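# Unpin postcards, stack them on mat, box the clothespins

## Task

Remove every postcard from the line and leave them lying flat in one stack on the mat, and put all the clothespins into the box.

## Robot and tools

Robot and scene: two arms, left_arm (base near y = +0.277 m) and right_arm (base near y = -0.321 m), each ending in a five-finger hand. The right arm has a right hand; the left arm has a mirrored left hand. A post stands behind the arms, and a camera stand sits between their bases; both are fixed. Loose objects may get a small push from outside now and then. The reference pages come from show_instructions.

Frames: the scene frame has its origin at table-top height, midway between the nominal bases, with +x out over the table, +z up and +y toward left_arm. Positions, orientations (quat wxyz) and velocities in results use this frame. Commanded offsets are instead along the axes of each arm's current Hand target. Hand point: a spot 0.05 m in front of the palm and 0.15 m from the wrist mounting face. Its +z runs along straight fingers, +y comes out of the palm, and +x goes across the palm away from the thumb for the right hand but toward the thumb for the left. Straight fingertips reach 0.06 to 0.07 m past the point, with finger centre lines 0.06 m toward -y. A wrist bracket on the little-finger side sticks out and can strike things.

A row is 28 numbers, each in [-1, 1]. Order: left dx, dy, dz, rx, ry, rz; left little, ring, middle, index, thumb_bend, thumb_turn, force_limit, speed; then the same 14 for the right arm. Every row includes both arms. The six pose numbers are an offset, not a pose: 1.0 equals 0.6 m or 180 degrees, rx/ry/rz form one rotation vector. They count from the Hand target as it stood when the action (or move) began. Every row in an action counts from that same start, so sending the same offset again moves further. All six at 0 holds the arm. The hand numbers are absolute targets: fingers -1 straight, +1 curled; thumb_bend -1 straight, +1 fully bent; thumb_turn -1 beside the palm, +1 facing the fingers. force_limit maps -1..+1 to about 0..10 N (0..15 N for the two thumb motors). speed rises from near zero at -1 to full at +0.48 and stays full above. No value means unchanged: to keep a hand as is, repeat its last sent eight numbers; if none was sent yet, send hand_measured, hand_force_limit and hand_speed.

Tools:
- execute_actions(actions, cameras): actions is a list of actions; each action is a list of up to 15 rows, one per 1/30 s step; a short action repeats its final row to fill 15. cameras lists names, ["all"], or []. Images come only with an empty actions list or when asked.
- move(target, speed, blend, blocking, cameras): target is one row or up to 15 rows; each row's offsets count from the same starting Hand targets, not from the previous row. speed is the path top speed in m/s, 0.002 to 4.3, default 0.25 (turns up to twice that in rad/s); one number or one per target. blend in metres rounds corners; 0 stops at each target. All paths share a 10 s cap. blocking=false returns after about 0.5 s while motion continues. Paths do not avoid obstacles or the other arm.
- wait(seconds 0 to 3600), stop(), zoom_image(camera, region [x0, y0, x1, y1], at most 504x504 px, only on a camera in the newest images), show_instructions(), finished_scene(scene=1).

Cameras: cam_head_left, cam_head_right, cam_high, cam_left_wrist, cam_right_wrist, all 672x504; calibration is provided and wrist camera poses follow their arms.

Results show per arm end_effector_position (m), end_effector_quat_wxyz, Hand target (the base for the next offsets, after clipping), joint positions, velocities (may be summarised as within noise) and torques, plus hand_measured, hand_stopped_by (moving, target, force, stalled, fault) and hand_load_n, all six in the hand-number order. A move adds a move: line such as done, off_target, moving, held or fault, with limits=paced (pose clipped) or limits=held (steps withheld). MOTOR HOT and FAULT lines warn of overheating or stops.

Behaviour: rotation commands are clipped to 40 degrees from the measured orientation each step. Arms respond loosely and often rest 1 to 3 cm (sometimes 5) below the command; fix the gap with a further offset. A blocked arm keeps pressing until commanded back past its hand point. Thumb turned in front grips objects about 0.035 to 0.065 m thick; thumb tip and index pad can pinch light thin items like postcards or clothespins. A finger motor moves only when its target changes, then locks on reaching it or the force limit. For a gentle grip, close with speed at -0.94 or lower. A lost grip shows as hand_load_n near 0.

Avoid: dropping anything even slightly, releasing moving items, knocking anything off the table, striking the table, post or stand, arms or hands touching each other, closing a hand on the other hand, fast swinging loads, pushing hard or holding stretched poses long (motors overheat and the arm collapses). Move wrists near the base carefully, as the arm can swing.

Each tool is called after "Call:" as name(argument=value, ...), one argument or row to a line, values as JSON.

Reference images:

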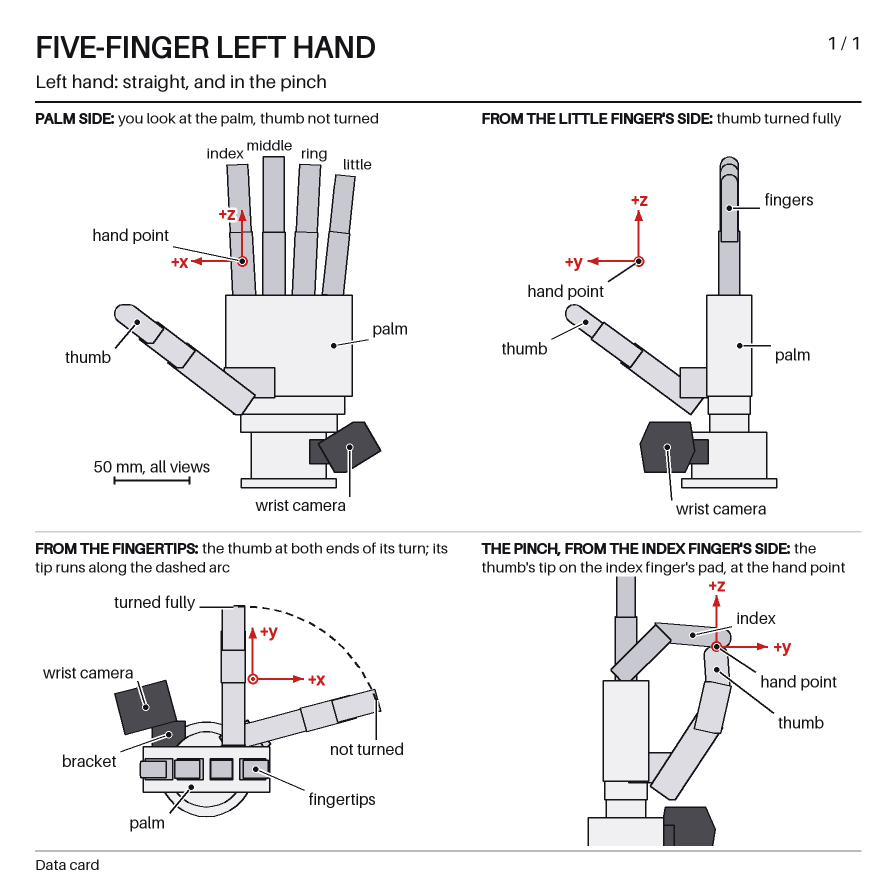

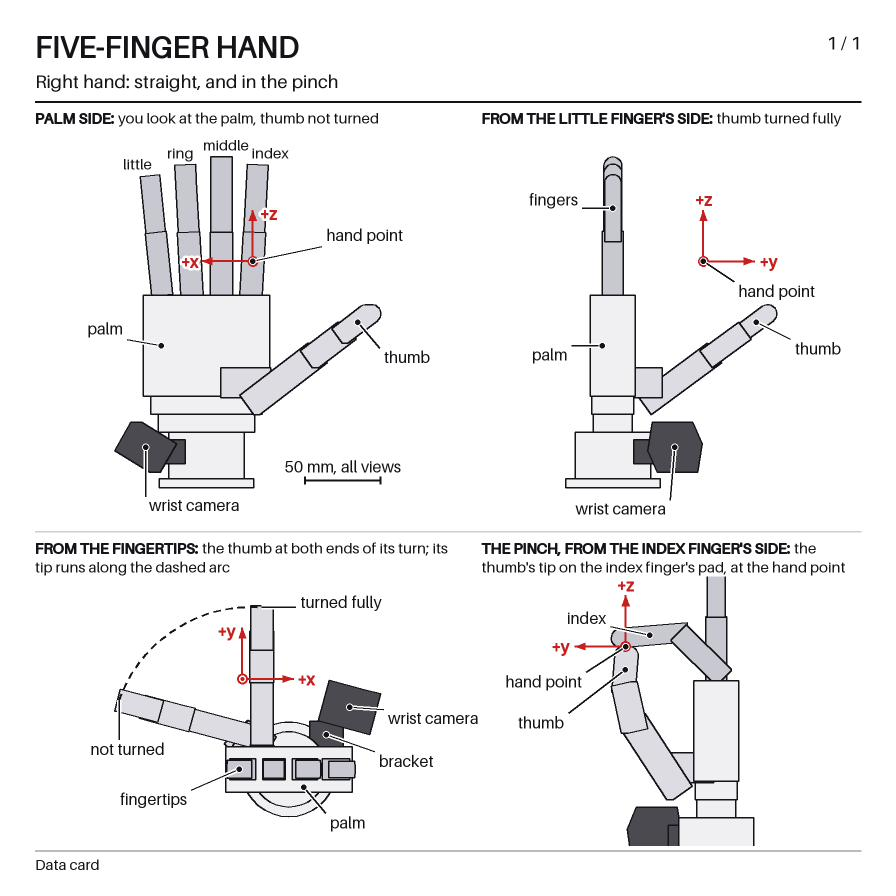

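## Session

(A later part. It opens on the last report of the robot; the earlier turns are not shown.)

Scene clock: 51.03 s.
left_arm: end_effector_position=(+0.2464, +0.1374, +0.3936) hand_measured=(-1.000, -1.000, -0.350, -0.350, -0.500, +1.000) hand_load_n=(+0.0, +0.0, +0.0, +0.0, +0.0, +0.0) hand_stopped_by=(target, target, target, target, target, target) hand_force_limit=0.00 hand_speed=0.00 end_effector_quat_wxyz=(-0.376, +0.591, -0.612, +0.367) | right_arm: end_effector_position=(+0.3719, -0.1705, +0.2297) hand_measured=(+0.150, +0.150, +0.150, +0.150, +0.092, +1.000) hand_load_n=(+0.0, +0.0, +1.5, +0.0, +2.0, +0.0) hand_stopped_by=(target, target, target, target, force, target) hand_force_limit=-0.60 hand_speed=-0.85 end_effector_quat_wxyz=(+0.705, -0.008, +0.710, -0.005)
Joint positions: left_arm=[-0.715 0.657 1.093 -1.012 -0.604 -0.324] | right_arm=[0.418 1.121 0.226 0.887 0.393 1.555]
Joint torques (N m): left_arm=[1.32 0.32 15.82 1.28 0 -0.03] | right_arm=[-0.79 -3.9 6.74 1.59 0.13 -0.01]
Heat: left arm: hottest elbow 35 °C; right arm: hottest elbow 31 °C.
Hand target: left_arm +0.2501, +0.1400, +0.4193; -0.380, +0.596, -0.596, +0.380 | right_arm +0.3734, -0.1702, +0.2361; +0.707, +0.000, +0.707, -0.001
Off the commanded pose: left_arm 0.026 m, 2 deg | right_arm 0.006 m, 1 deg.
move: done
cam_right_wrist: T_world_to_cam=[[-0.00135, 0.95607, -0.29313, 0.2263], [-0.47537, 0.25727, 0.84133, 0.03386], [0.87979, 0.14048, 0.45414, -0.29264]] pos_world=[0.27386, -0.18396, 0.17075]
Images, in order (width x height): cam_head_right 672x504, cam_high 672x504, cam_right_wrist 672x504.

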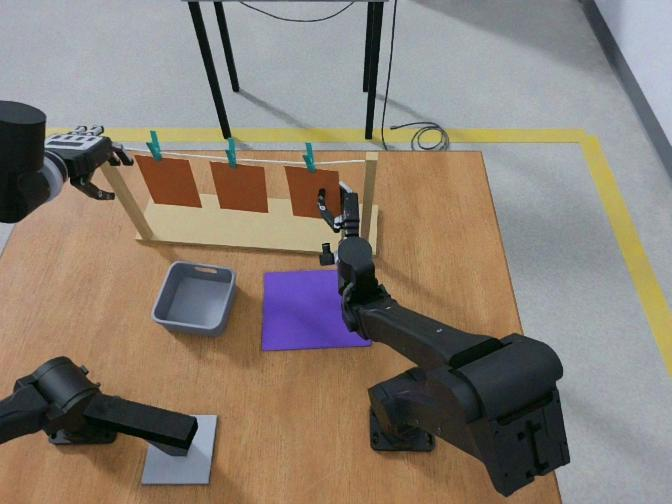

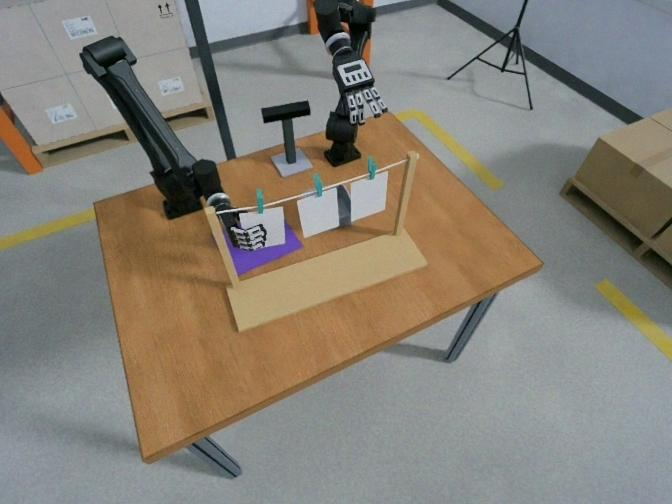

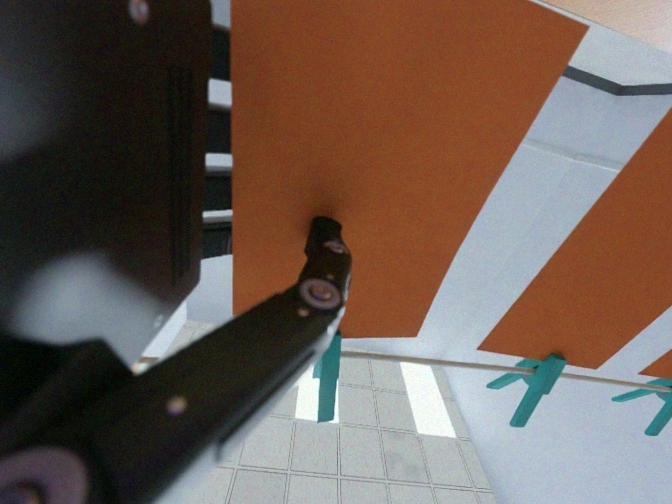

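Call:
move(
  target=[
    [0.3167,-0.1037,0.0620,0.0722,0,0,-1,-1,-0.25,-0.25,-0.5,1,0,0,-0.008,0,0,0,0,0,0.15,0.15,0.15,0.15,0.1,1,-0.6,-0.85],
    [0.495,-0.088,0.1465,0.0722,0,0,-1,-1,-0.25,-0.25,-0.5,1,0,0,-0.008,0,0,0,0,0,0.15,0.15,0.15,0.15,0.1,1,-0.6,-0.85],
  ],
  speed=0.2,
  blend=0.03,
  cameras=["all"],
)

Call:
zoom_image(
  camera="cam_high",
  region=[200, 120, 340, 250],
)

Call:
zoom_image(
  camera="cam_head_right",
  region=[230, 100, 370, 240],
)

Scene clock: 54.73 s.
left_arm: end_effector_position=(+0.3513, -0.1451, +0.3942) hand_measured=(-1.000, -1.000, -0.250, -0.250, -0.500, +1.000) hand_load_n=(+0.0, +0.0, +0.0, +0.0, +0.0, +0.0) hand_stopped_by=(target, target, target, target, target, target) hand_force_limit=0.00 hand_speed=0.00 end_effector_quat_wxyz=(-0.452, +0.546, -0.571, +0.415) | right_arm: end_effector_position=(+0.3706, -0.1709, +0.2302) hand_measured=(+0.150, +0.150, +0.150, +0.150, +0.092, +1.000) hand_load_n=(+0.0, +0.0, +1.5, +0.0, +2.5, +0.5) hand_stopped_by=(target, target, target, target, force, target) hand_force_limit=-0.60 hand_speed=-0.85 end_effector_quat_wxyz=(+0.702, -0.010, +0.713, -0.006)
Joint positions: left_arm=[-1.108 1.35 1.416 -0.584 -1.047 -0.393] | right_arm=[0.418 1.1 0.226 0.856 0.393 1.555]
Joint torques (N m): left_arm=[-0.73 -10.75 16.77 2.41 -0.41 0.11] | right_arm=[-0.79 -3.84 7.32 1.62 0.14 -0.02]
Heat: left arm: hottest elbow 36 °C; right arm: hottest elbow 31 °C.
Hand target: left_arm +0.3522, -0.1570, +0.4301; -0.445, +0.550, -0.549, +0.445 | right_arm +0.3734, -0.1701, +0.2408; +0.707, +0.000, +0.707, -0.001
Off the commanded pose: left_arm 0.038 m, 4 deg | right_arm 0.011 m, 2 deg.
move: off_target (left_arm, right_arm)
cam_left_wrist: T_world_to_cam=[[0.26379, -0.27349, 0.925, -0.50052], [-0.55824, -0.82533, -0.08483, 0.10991], [0.78663, -0.494, -0.37039, -0.08994]] pos_world=[0.26414, -0.09061, 0.43899]
cam_right_wrist: T_world_to_cam=[[-0.00412, 0.95506, -0.29639, 0.22837], [-0.46849, 0.26001, 0.84434, 0.03018], [0.88346, 0.14233, 0.44636, -0.29088]] pos_world=[0.27206, -0.18456, 0.17204]

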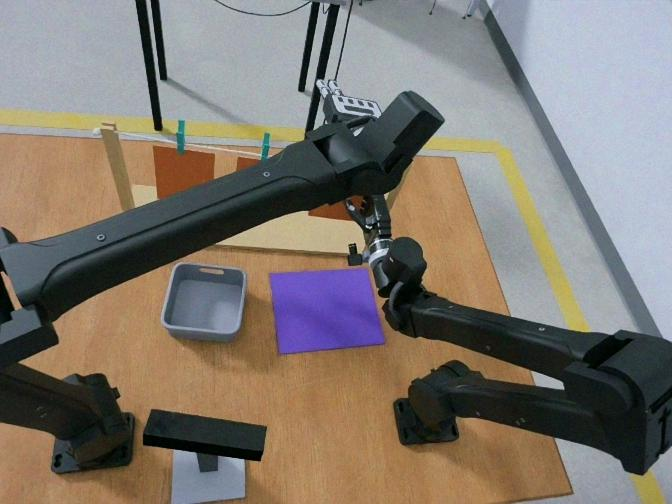

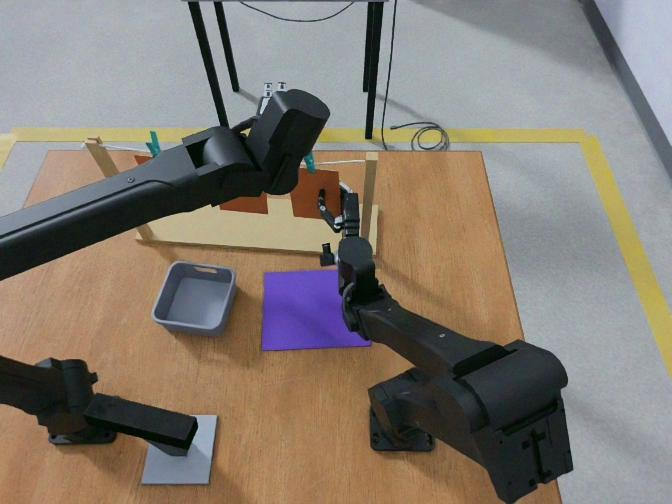

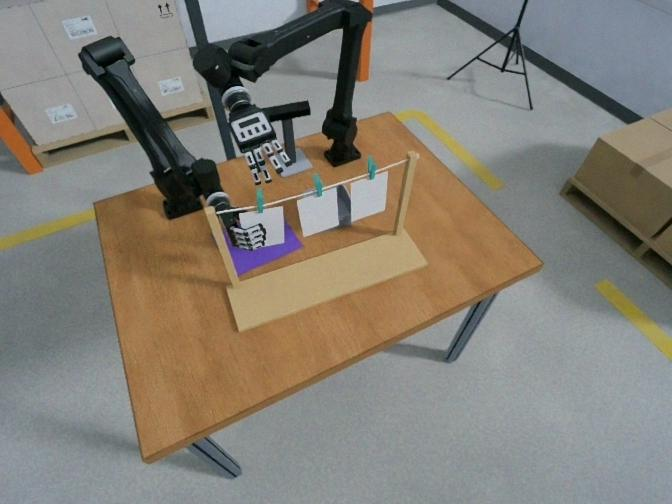

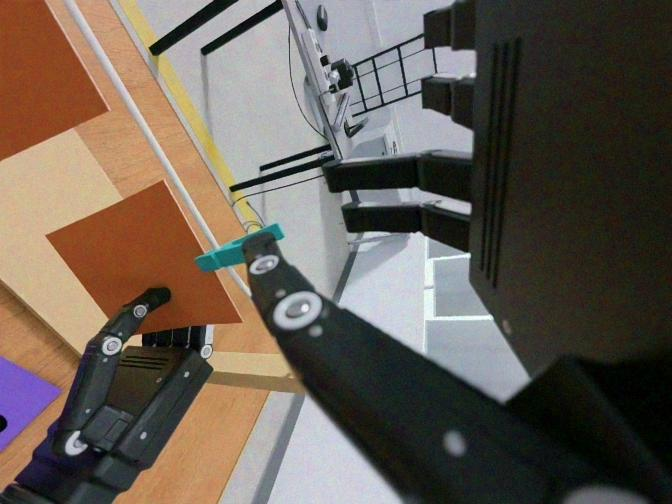

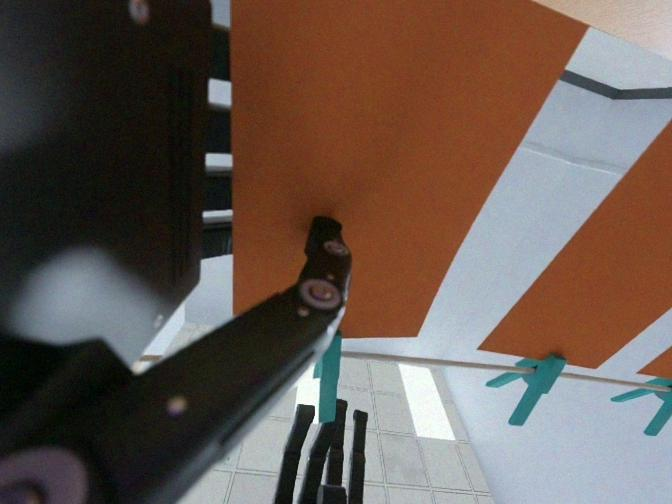

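Scaled by 3.600 from the camera's image (finer frame: 960x720).

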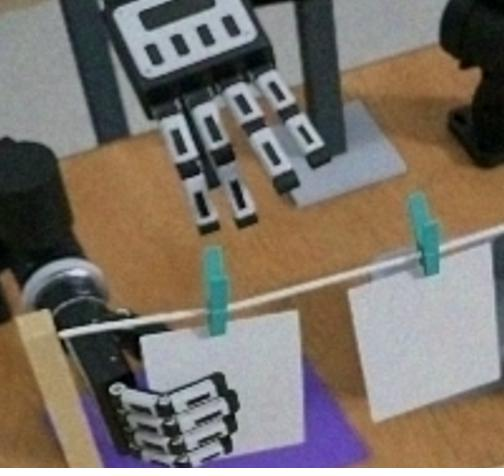

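Scaled by 3.600 from the camera's image (finer frame: 960x720).

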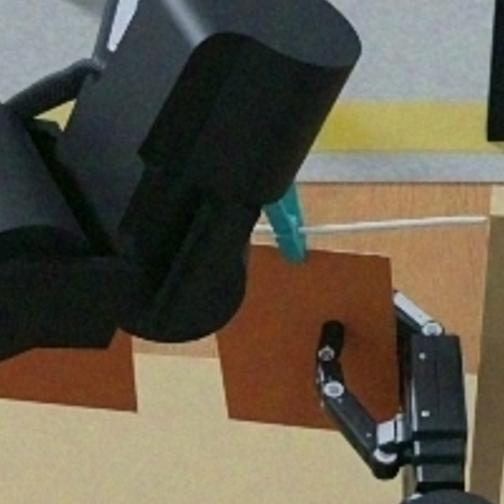

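Call:
zoom_image(
  camera="cam_left_wrist",
  region=[170, 190, 320, 300],
)

Scaled by 3.360 from the camera's image (finer frame: 960x720).

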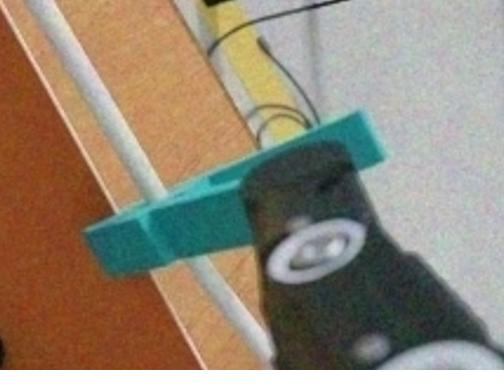

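Call:
move(
  target=[0.0133,0.0333,0.0071,0,0,0,-1,-1,-0.25,-0.25,-0.5,1,0,0,0,0,0,0,0,0,0.15,0.15,0.15,0.15,0.1,1,-0.6,-0.85],
  speed=0.06,
  cameras=["all"],
)

Call:
zoom_image(
  camera="cam_high",
  region=[200, 120, 340, 250],
)

Call:
zoom_image(
  camera="cam_left_wrist",
  region=[170, 150, 370, 320],
)

Call:
zoom_image(
  camera="cam_right_wrist",
  region=[230, 320, 400, 460],
)

Scene clock: 57.23 s.
left_arm: end_effector_position=(+0.3530, -0.1524, +0.3997) hand_measured=(-1.000, -1.000, -0.250, -0.250, -0.500, +1.000) hand_load_n=(+0.0, +0.0, +0.0, +0.0, +0.0, +0.0) hand_stopped_by=(target, target, target, target, target, target) hand_force_limit=0.00 hand_speed=0.00 end_effector_quat_wxyz=(-0.449, +0.549, -0.559, +0.430) | right_arm: end_effector_position=(+0.3706, -0.1709, +0.2302) hand_measured=(+0.150, +0.150, +0.150, +0.150, +0.092, +1.000) hand_load_n=(+0.0, +0.0, +1.5, +0.0, +2.5, +0.5) hand_stopped_by=(target, target, target, target, force, target) hand_force_limit=-0.60 hand_speed=-0.85 end_effector_quat_wxyz=(+0.702, -0.010, +0.713, -0.006)
Joint positions: left_arm=[-1.114 1.354 1.416 -0.539 -1.055 -0.393] | right_arm=[0.418 1.1 0.226 0.856 0.393 1.555]
Joint torques (N m): left_arm=[-1.03 -9.82 13.55 2.36 -0.4 0.03] | right_arm=[-0.73 -3.84 7.32 1.62 0.14 -0.02]
Heat: left arm: hottest elbow 37 °C; right arm: hottest elbow 31 °C.
Hand target: left_arm +0.3522, -0.1649, +0.4097; -0.445, +0.550, -0.549, +0.445 | right_arm +0.3734, -0.1701, +0.2408; +0.707, +0.000, +0.707, -0.001
Off the commanded pose: left_arm 0.016 m, 2 deg | right_arm 0.011 m, 2 deg.
move: off_target (left_arm)
cam_left_wrist: T_world_to_cam=[[0.24386, -0.24171, 0.9392, -0.50196], [-0.5554, -0.82871, -0.06907, 0.09747], [0.79502, -0.50479, -0.33634, -0.11114]] pos_world=[0.26491, -0.09666, 0.44079]
cam_right_wrist: T_world_to_cam=[[-0.00412, 0.95506, -0.29639, 0.22837], [-0.46849, 0.26001, 0.84434, 0.03018], [0.88346, 0.14233, 0.44636, -0.29088]] pos_world=[0.27206, -0.18456, 0.17204]

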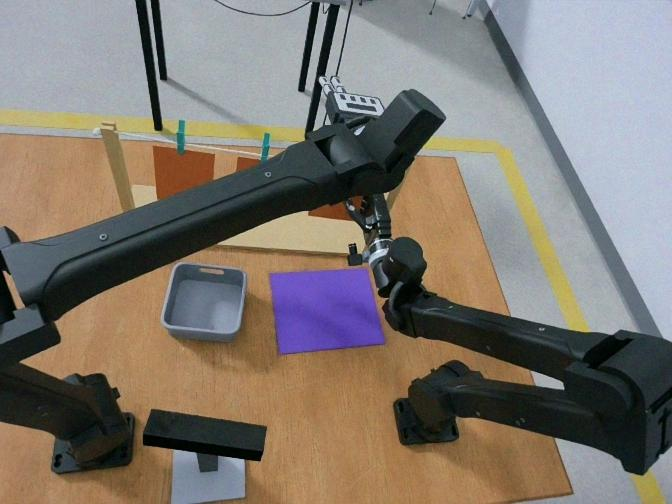

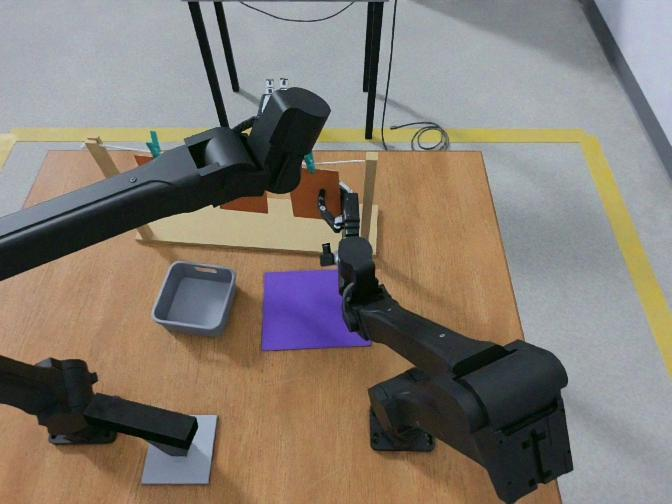

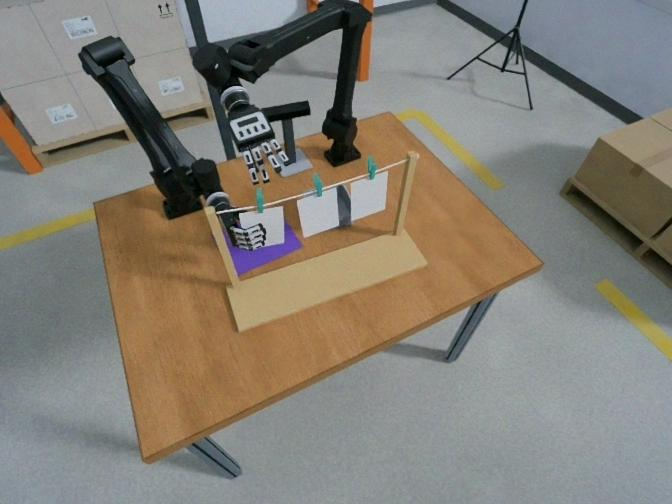

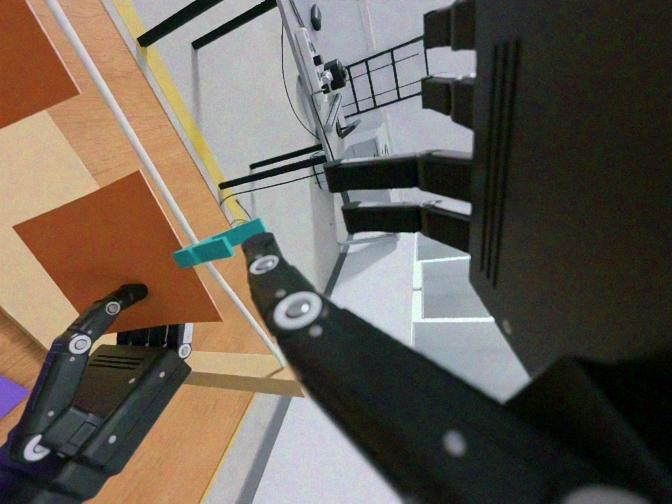

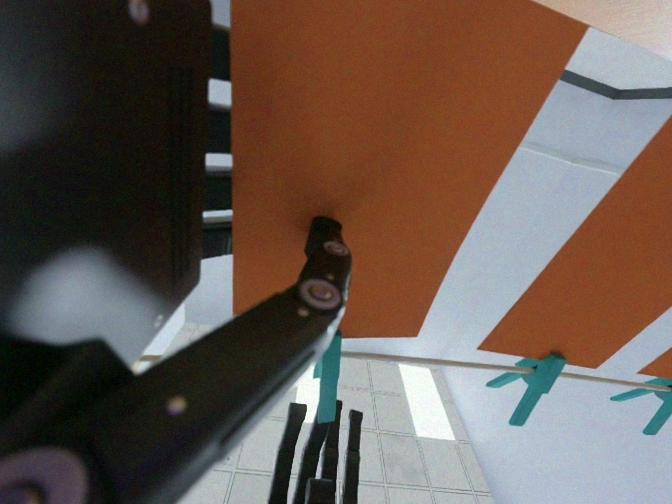

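Scaled by 3.600 from the camera's image (finer frame: 960x720).

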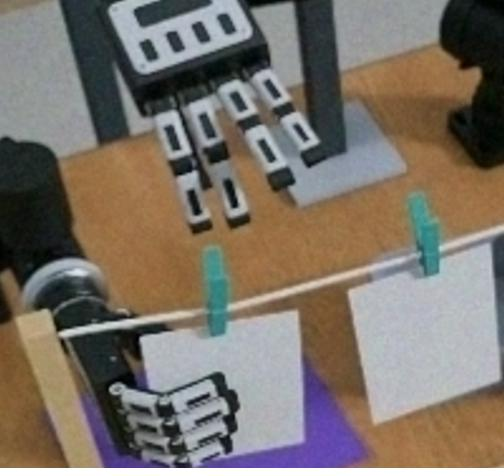

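Scaled by 2.520 from the camera's image (finer frame: 960x720).

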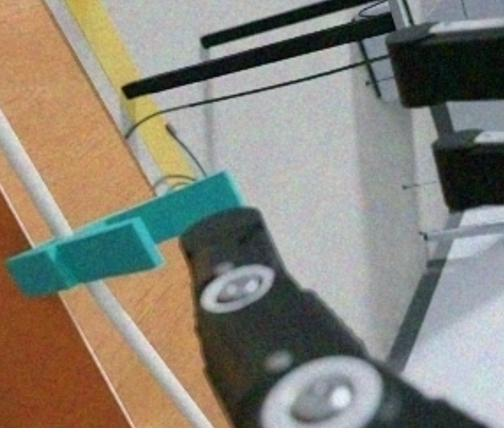

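Scaled by 2.965 from the camera's image (finer frame: 960x720).

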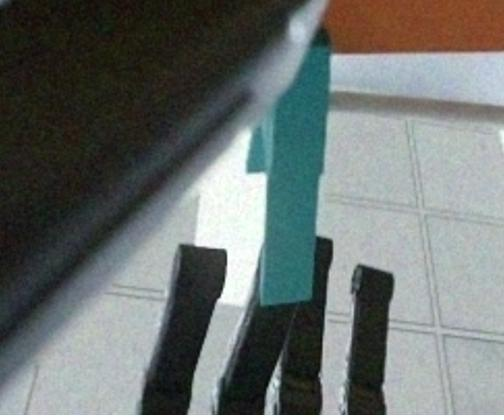

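Call:
move(
  target=[0.0077,0.0418,0.0012,0,0,0,-1,-1,-0.35,-0.35,-0.8,1,0,0,0,0,0,0,0,0,0.15,0.15,0.15,0.15,0.1,1,-0.6,-0.85],
  speed=0.06,
  cameras=["cam_left_wrist","cam_right_wrist","cam_high"],
)

Call:
zoom_image(
  camera="cam_high",
  region=[200, 120, 340, 250],
)

Call:
zoom_image(
  camera="cam_left_wrist",
  region=[170, 150, 370, 320],
)

Call:
zoom_image(
  camera="cam_right_wrist",
  region=[230, 320, 400, 460],
)

Scene clock: 59.37 s.
left_arm: end_effector_position=(+0.3506, -0.1607, +0.3873) hand_measured=(-1.000, -1.000, -0.350, -0.350, -0.800, +1.000) hand_load_n=(+0.0, +0.0, +0.0, +0.0, +0.0, +0.0) hand_stopped_by=(target, target, target, target, target, target) hand_force_limit=0.00 hand_speed=0.00 end_effector_quat_wxyz=(-0.447, +0.550, -0.554, +0.437) | right_arm: end_effector_position=(+0.3706, -0.1709, +0.2302) hand_measured=(+0.150, +0.150, +0.150, +0.150, +0.092, +1.000) hand_load_n=(+0.0, +0.0, +1.5, +0.0, +2.5, +0.0) hand_stopped_by=(target, target, target, target, force, target) hand_force_limit=-0.60 hand_speed=-0.85 end_effector_quat_wxyz=(+0.702, -0.010, +0.713, -0.006)
Joint positions: left_arm=[-1.127 1.362 1.383 -0.487 -1.065 -0.4] | right_arm=[0.418 1.1 0.226 0.856 0.393 1.555]
Joint torques (N m): left_arm=[-0.09 -9.35 11.02 2.48 -0.38 0.02] | right_arm=[-0.79 -3.9 7.32 1.62 0.13 -0.02]
Heat: left arm: hottest elbow 37 °C; right arm: hottest elbow 31 °C.
Hand target: left_arm +0.3477, -0.1695, +0.3850; -0.445, +0.550, -0.549, +0.445 | right_arm +0.3734, -0.1701, +0.2408; +0.707, +0.000, +0.707, -0.001
Off the commanded pose: left_arm 0.010 m, 1 deg | right_arm 0.011 m, 2 deg.
move: done
cam_left_wrist: T_world_to_cam=[[0.23424, -0.22742, 0.9452, -0.48838], [-0.55615, -0.8288, -0.06159, 0.08573], [0.79739, -0.51125, -0.32062, -0.12543]] pos_world=[0.26209, -0.10414, 0.42669]
cam_right_wrist: T_world_to_cam=[[-0.00412, 0.95506, -0.29639, 0.22837], [-0.46849, 0.26001, 0.84434, 0.03018], [0.88346, 0.14233, 0.44636, -0.29088]] pos_world=[0.27206, -0.18456, 0.17204]
Images, in order (width x height): cam_high 672x504, cam_left_wrist 672x504, cam_right_wrist 672x504.

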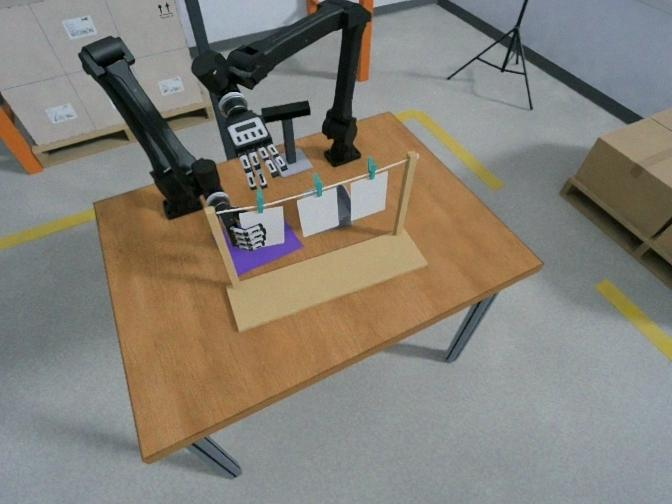

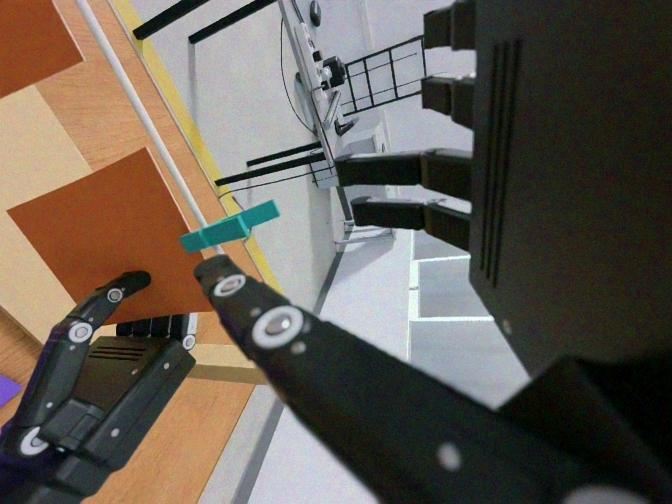

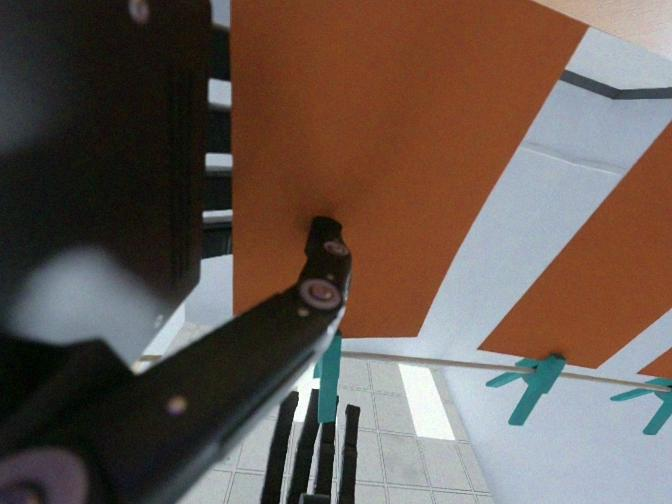

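Scaled by 3.600 from the camera's image (finer frame: 960x720).

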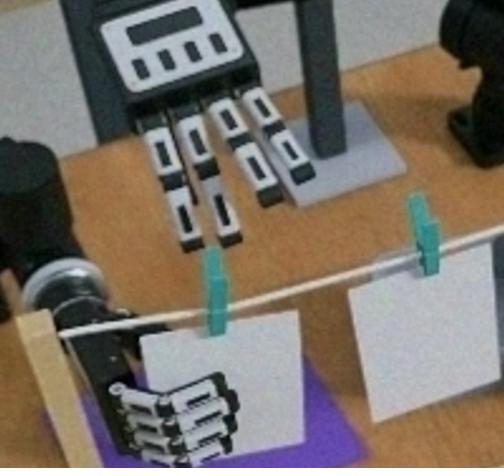

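Scaled by 2.520 from the camera's image (finer frame: 960x720).

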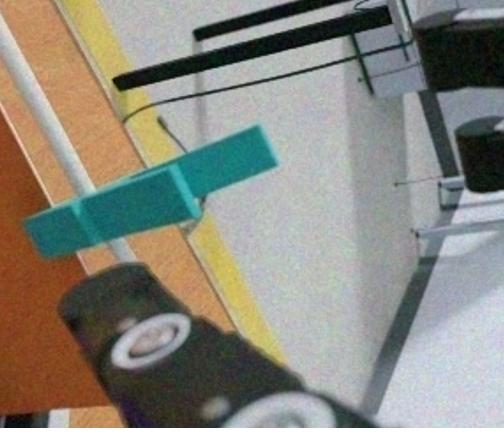

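Scaled by 2.965 from the camera's image (finer frame: 960x720).

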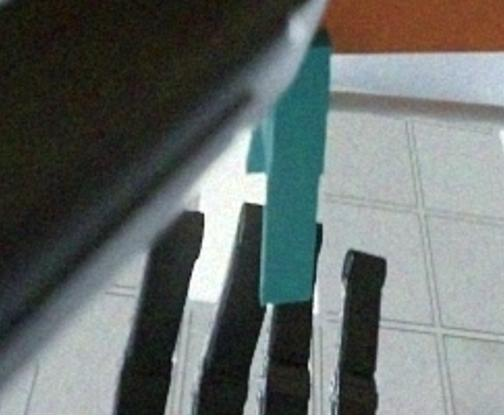

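Call:
move(
  target=[-0.005,0.0411,0.0070,0,0,0,-1,-1,-0.35,-0.35,-0.8,1,0,0,0,0,0,0,0,0,0.15,0.15,0.15,0.15,0.1,1,-0.6,-0.85],
  speed=0.06,
  cameras=["cam_left_wrist","cam_right_wrist","cam_high"],
)

Call:
zoom_image(
  camera="cam_high",
  region=[200, 120, 340, 250],
)

Call:
zoom_image(
  camera="cam_left_wrist",
  region=[170, 150, 370, 320],
)

Call:
zoom_image(
  camera="cam_right_wrist",
  region=[230, 320, 400, 460],
)

Scene clock: 61.10 s.
left_arm: end_effector_position=(+0.3501, -0.1598, +0.3594) hand_measured=(-1.000, -1.000, -0.350, -0.350, -0.800, +1.000) hand_load_n=(+0.0, +0.0, +0.0, +0.0, +0.0, +0.0) hand_stopped_by=(target, target, target, target, target, target) hand_force_limit=0.00 hand_speed=0.00 end_effector_quat_wxyz=(-0.447, +0.550, -0.555, +0.436) | right_arm: end_effector_position=(+0.3706, -0.1709, +0.2302) hand_measured=(+0.150, +0.150, +0.150, +0.150, +0.092, +1.000) hand_load_n=(+0.0, +0.0, +1.5, +0.0, +2.0, +0.0) hand_stopped_by=(target, target, target, target, force, target) hand_force_limit=-0.60 hand_speed=-0.85 end_effector_quat_wxyz=(+0.702, -0.010, +0.713, -0.006)
Joint positions: left_arm=[-1.127 1.362 1.312 -0.421 -1.065 -0.402] | right_arm=[0.418 1.1 0.226 0.856 0.393 1.555]
Joint torques (N m): left_arm=[-0.32 -10.17 11.17 2.55 -0.34 0.04] | right_arm=[-0.79 -3.9 7.34 1.62 0.14 -0.02]
Heat: left arm: hottest elbow 37 °C; right arm: hottest elbow 31 °C.
Hand target: left_arm +0.3467, -0.1665, +0.3602; -0.445, +0.550, -0.549, +0.445 | right_arm +0.3734, -0.1701, +0.2408; +0.707, +0.000, +0.707, -0.001
Off the commanded pose: left_arm 0.008 m, 1 deg | right_arm 0.011 m, 2 deg.
move: done
cam_left_wrist: T_world_to_cam=[[0.23645, -0.23014, 0.944, -0.4624], [-0.55606, -0.82877, -0.06276, 0.08492], [0.7968, -0.51008, -0.32393, -0.13195]] pos_world=[0.2617, -0.10334, 0.39909]
cam_right_wrist: T_world_to_cam=[[-0.00412, 0.95506, -0.29639, 0.22837], [-0.46849, 0.26001, 0.84434, 0.03018], [0.88346, 0.14233, 0.44636, -0.29088]] pos_world=[0.27206, -0.18456, 0.17204]
Images, in order (width x height): cam_high 672x504, cam_left_wrist 672x504, cam_right_wrist 672x504.

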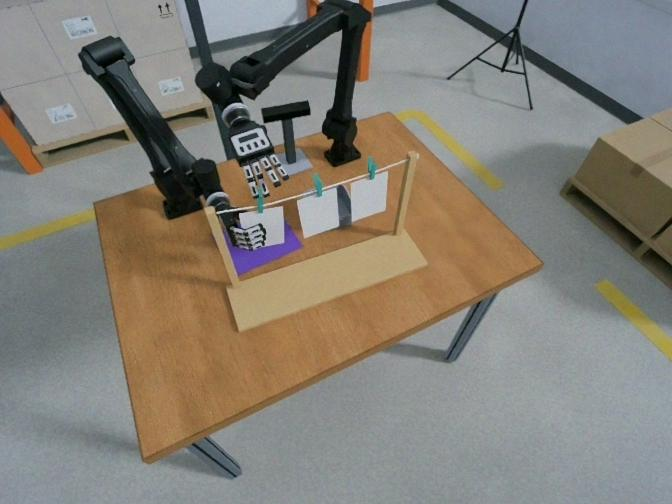

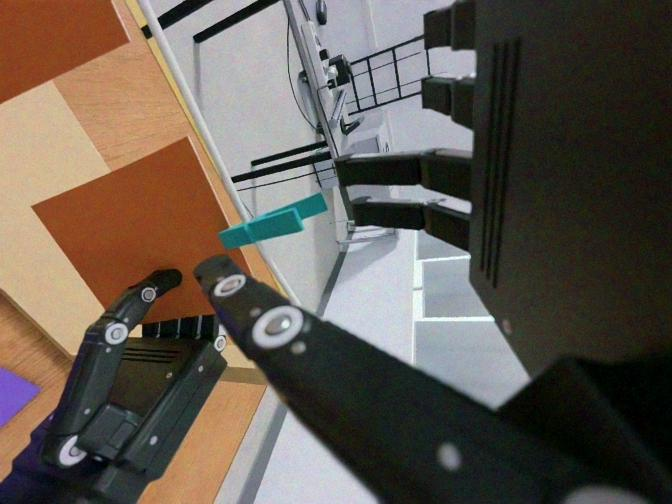

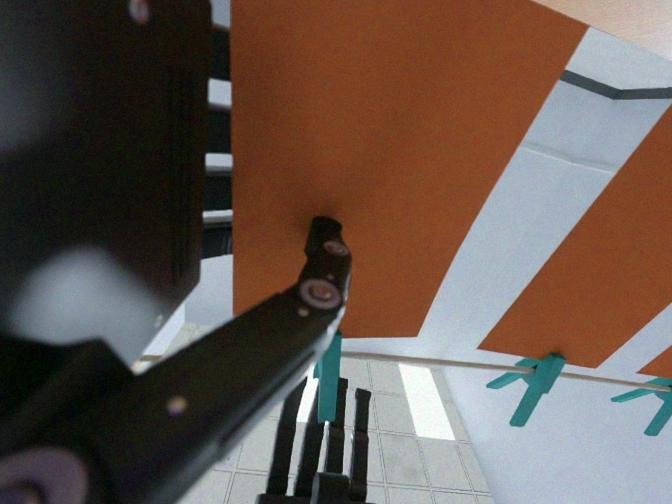

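Scaled by 3.600 from the camera's image (finer frame: 960x720).

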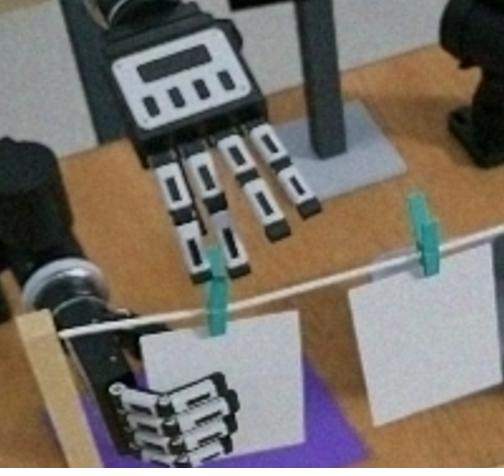

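Scaled by 2.520 from the camera's image (finer frame: 960x720).

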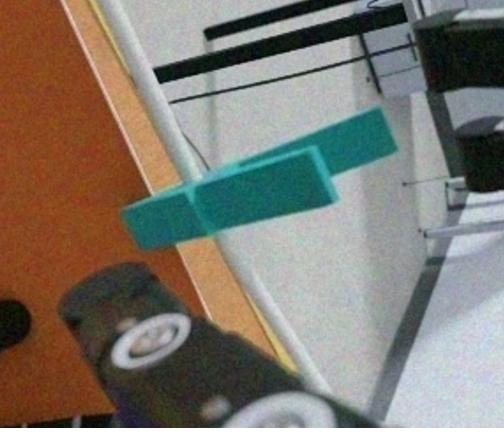

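Scaled by 2.965 from the camera's image (finer frame: 960x720).

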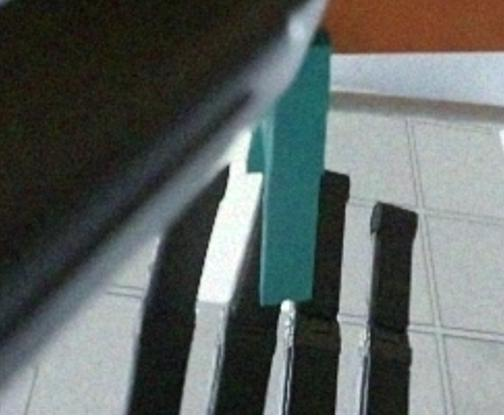

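Call:
move(
  target=[-0.0033,0.0302,0.0064,0,0,0,-1,-1,-0.35,-0.35,-0.8,1,0,0,0,0,0,0,0,0,0.15,0.15,0.15,0.15,0.1,1,-0.6,-0.85],
  speed=0.05,
  cameras=["cam_left_wrist","cam_right_wrist","cam_high"],
)

Call:
zoom_image(
  camera="cam_high",
  region=[200, 120, 340, 250],
)

Call:
zoom_image(
  camera="cam_left_wrist",
  region=[170, 150, 370, 320],
)

Call:
zoom_image(
  camera="cam_right_wrist",
  region=[230, 320, 400, 460],
)

Scene clock: 62.53 s.
left_arm: end_effector_position=(+0.3495, -0.1587, +0.3407) hand_measured=(-1.000, -1.000, -0.350, -0.350, -0.800, +1.000) hand_load_n=(+0.0, +0.0, +0.0, +0.0, +0.0, +0.0) hand_stopped_by=(target, target, target, target, target, target) hand_force_limit=0.00 hand_speed=0.00 end_effector_quat_wxyz=(-0.447, +0.550, -0.554, +0.436) | right_arm: end_effector_position=(+0.3706, -0.1709, +0.2302) hand_measured=(+0.150, +0.150, +0.150, +0.150, +0.092, +1.000) hand_load_n=(+0.0, +0.0, +1.5, +0.0, +2.5, +0.0) hand_stopped_by=(target, target, target, target, force, target) hand_force_limit=-0.60 hand_speed=-0.85 end_effector_quat_wxyz=(+0.702, -0.010, +0.713, -0.006)
Joint positions: left_arm=[-1.127 1.362 1.263 -0.37 -1.065 -0.402] | right_arm=[0.418 1.1 0.226 0.856 0.393 1.555]
Joint torques (N m): left_arm=[-0.26 -9.64 10.92 2.45 -0.32 0.04] | right_arm=[-0.79 -3.84 7.32 1.62 0.14 -0.01]
Heat: left arm: hottest elbow 37 °C; right arm: hottest elbow 31 °C.
Hand target: left_arm +0.3467, -0.1645, +0.3416; -0.445, +0.550, -0.549, +0.445 | right_arm +0.3734, -0.1701, +0.2408; +0.707, +0.000, +0.707, -0.001
Off the commanded pose: left_arm 0.007 m, 1 deg | right_arm 0.011 m, 2 deg.
move: done
cam_left_wrist: T_world_to_cam=[[0.23604, -0.22926, 0.94431, -0.4442], [-0.556, -0.82885, -0.06225, 0.08416], [0.79696, -0.51035, -0.32311, -0.13747]] pos_world=[0.2612, -0.10224, 0.38029]
cam_right_wrist: T_world_to_cam=[[-0.00412, 0.95506, -0.29639, 0.22837], [-0.46849, 0.26001, 0.84434, 0.03018], [0.88346, 0.14233, 0.44636, -0.29088]] pos_world=[0.27206, -0.18456, 0.17204]
Images, in order (width x height): cam_high 672x504, cam_left_wrist 672x504, cam_right_wrist 672x504.

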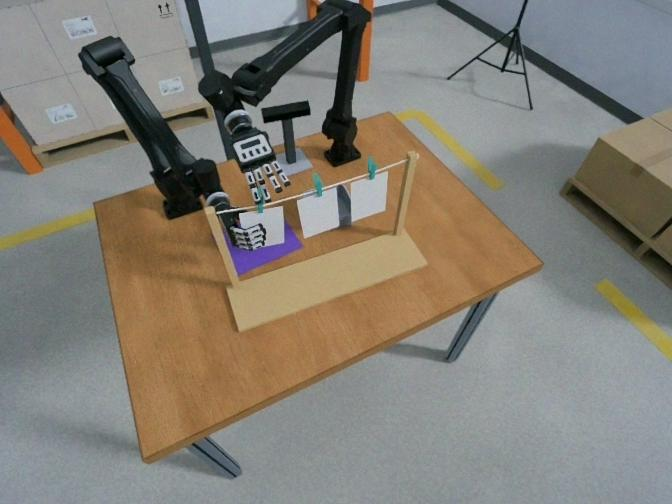

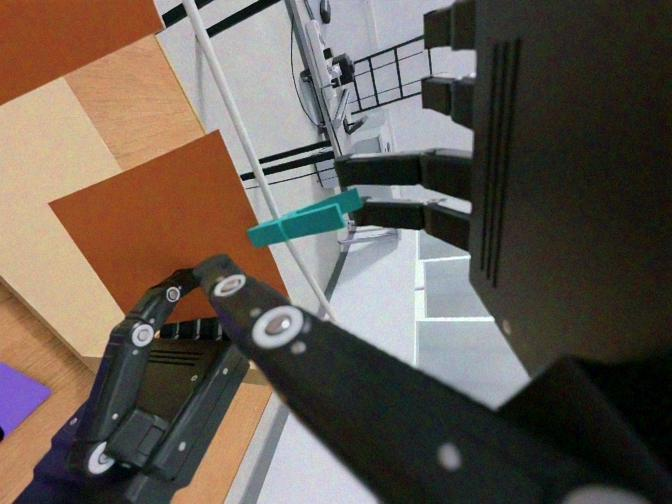

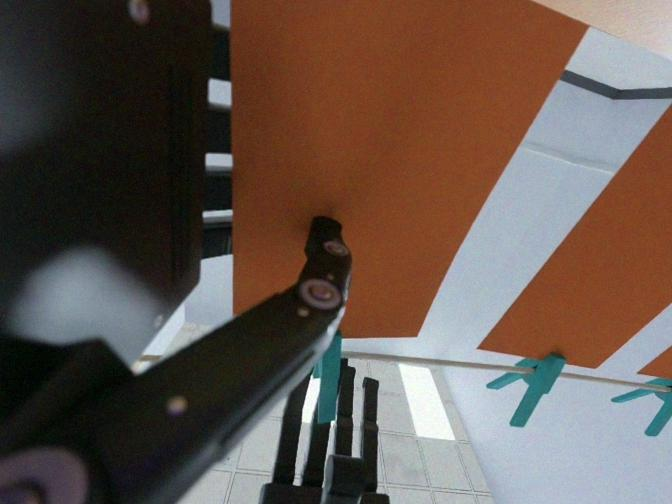

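Scaled by 3.600 from the camera's image (finer frame: 960x720).

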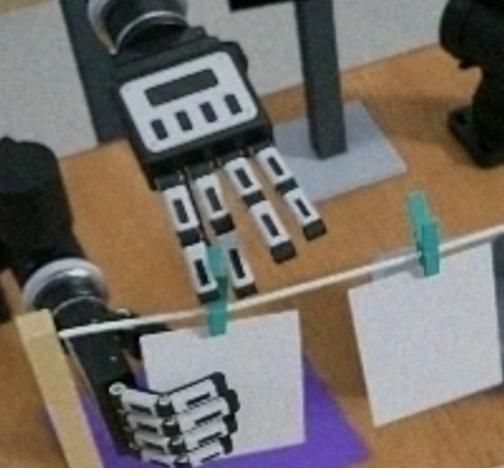

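Scaled by 2.520 from the camera's image (finer frame: 960x720).

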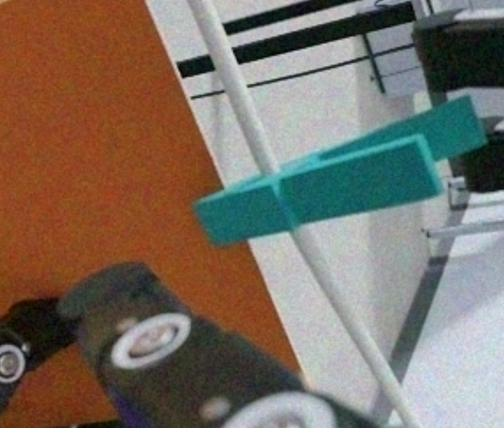

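Scaled by 2.965 from the camera's image (finer frame: 960x720).

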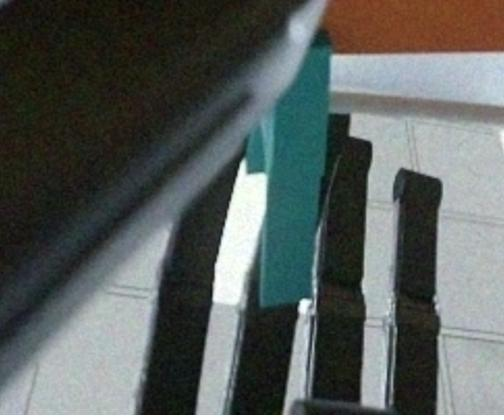

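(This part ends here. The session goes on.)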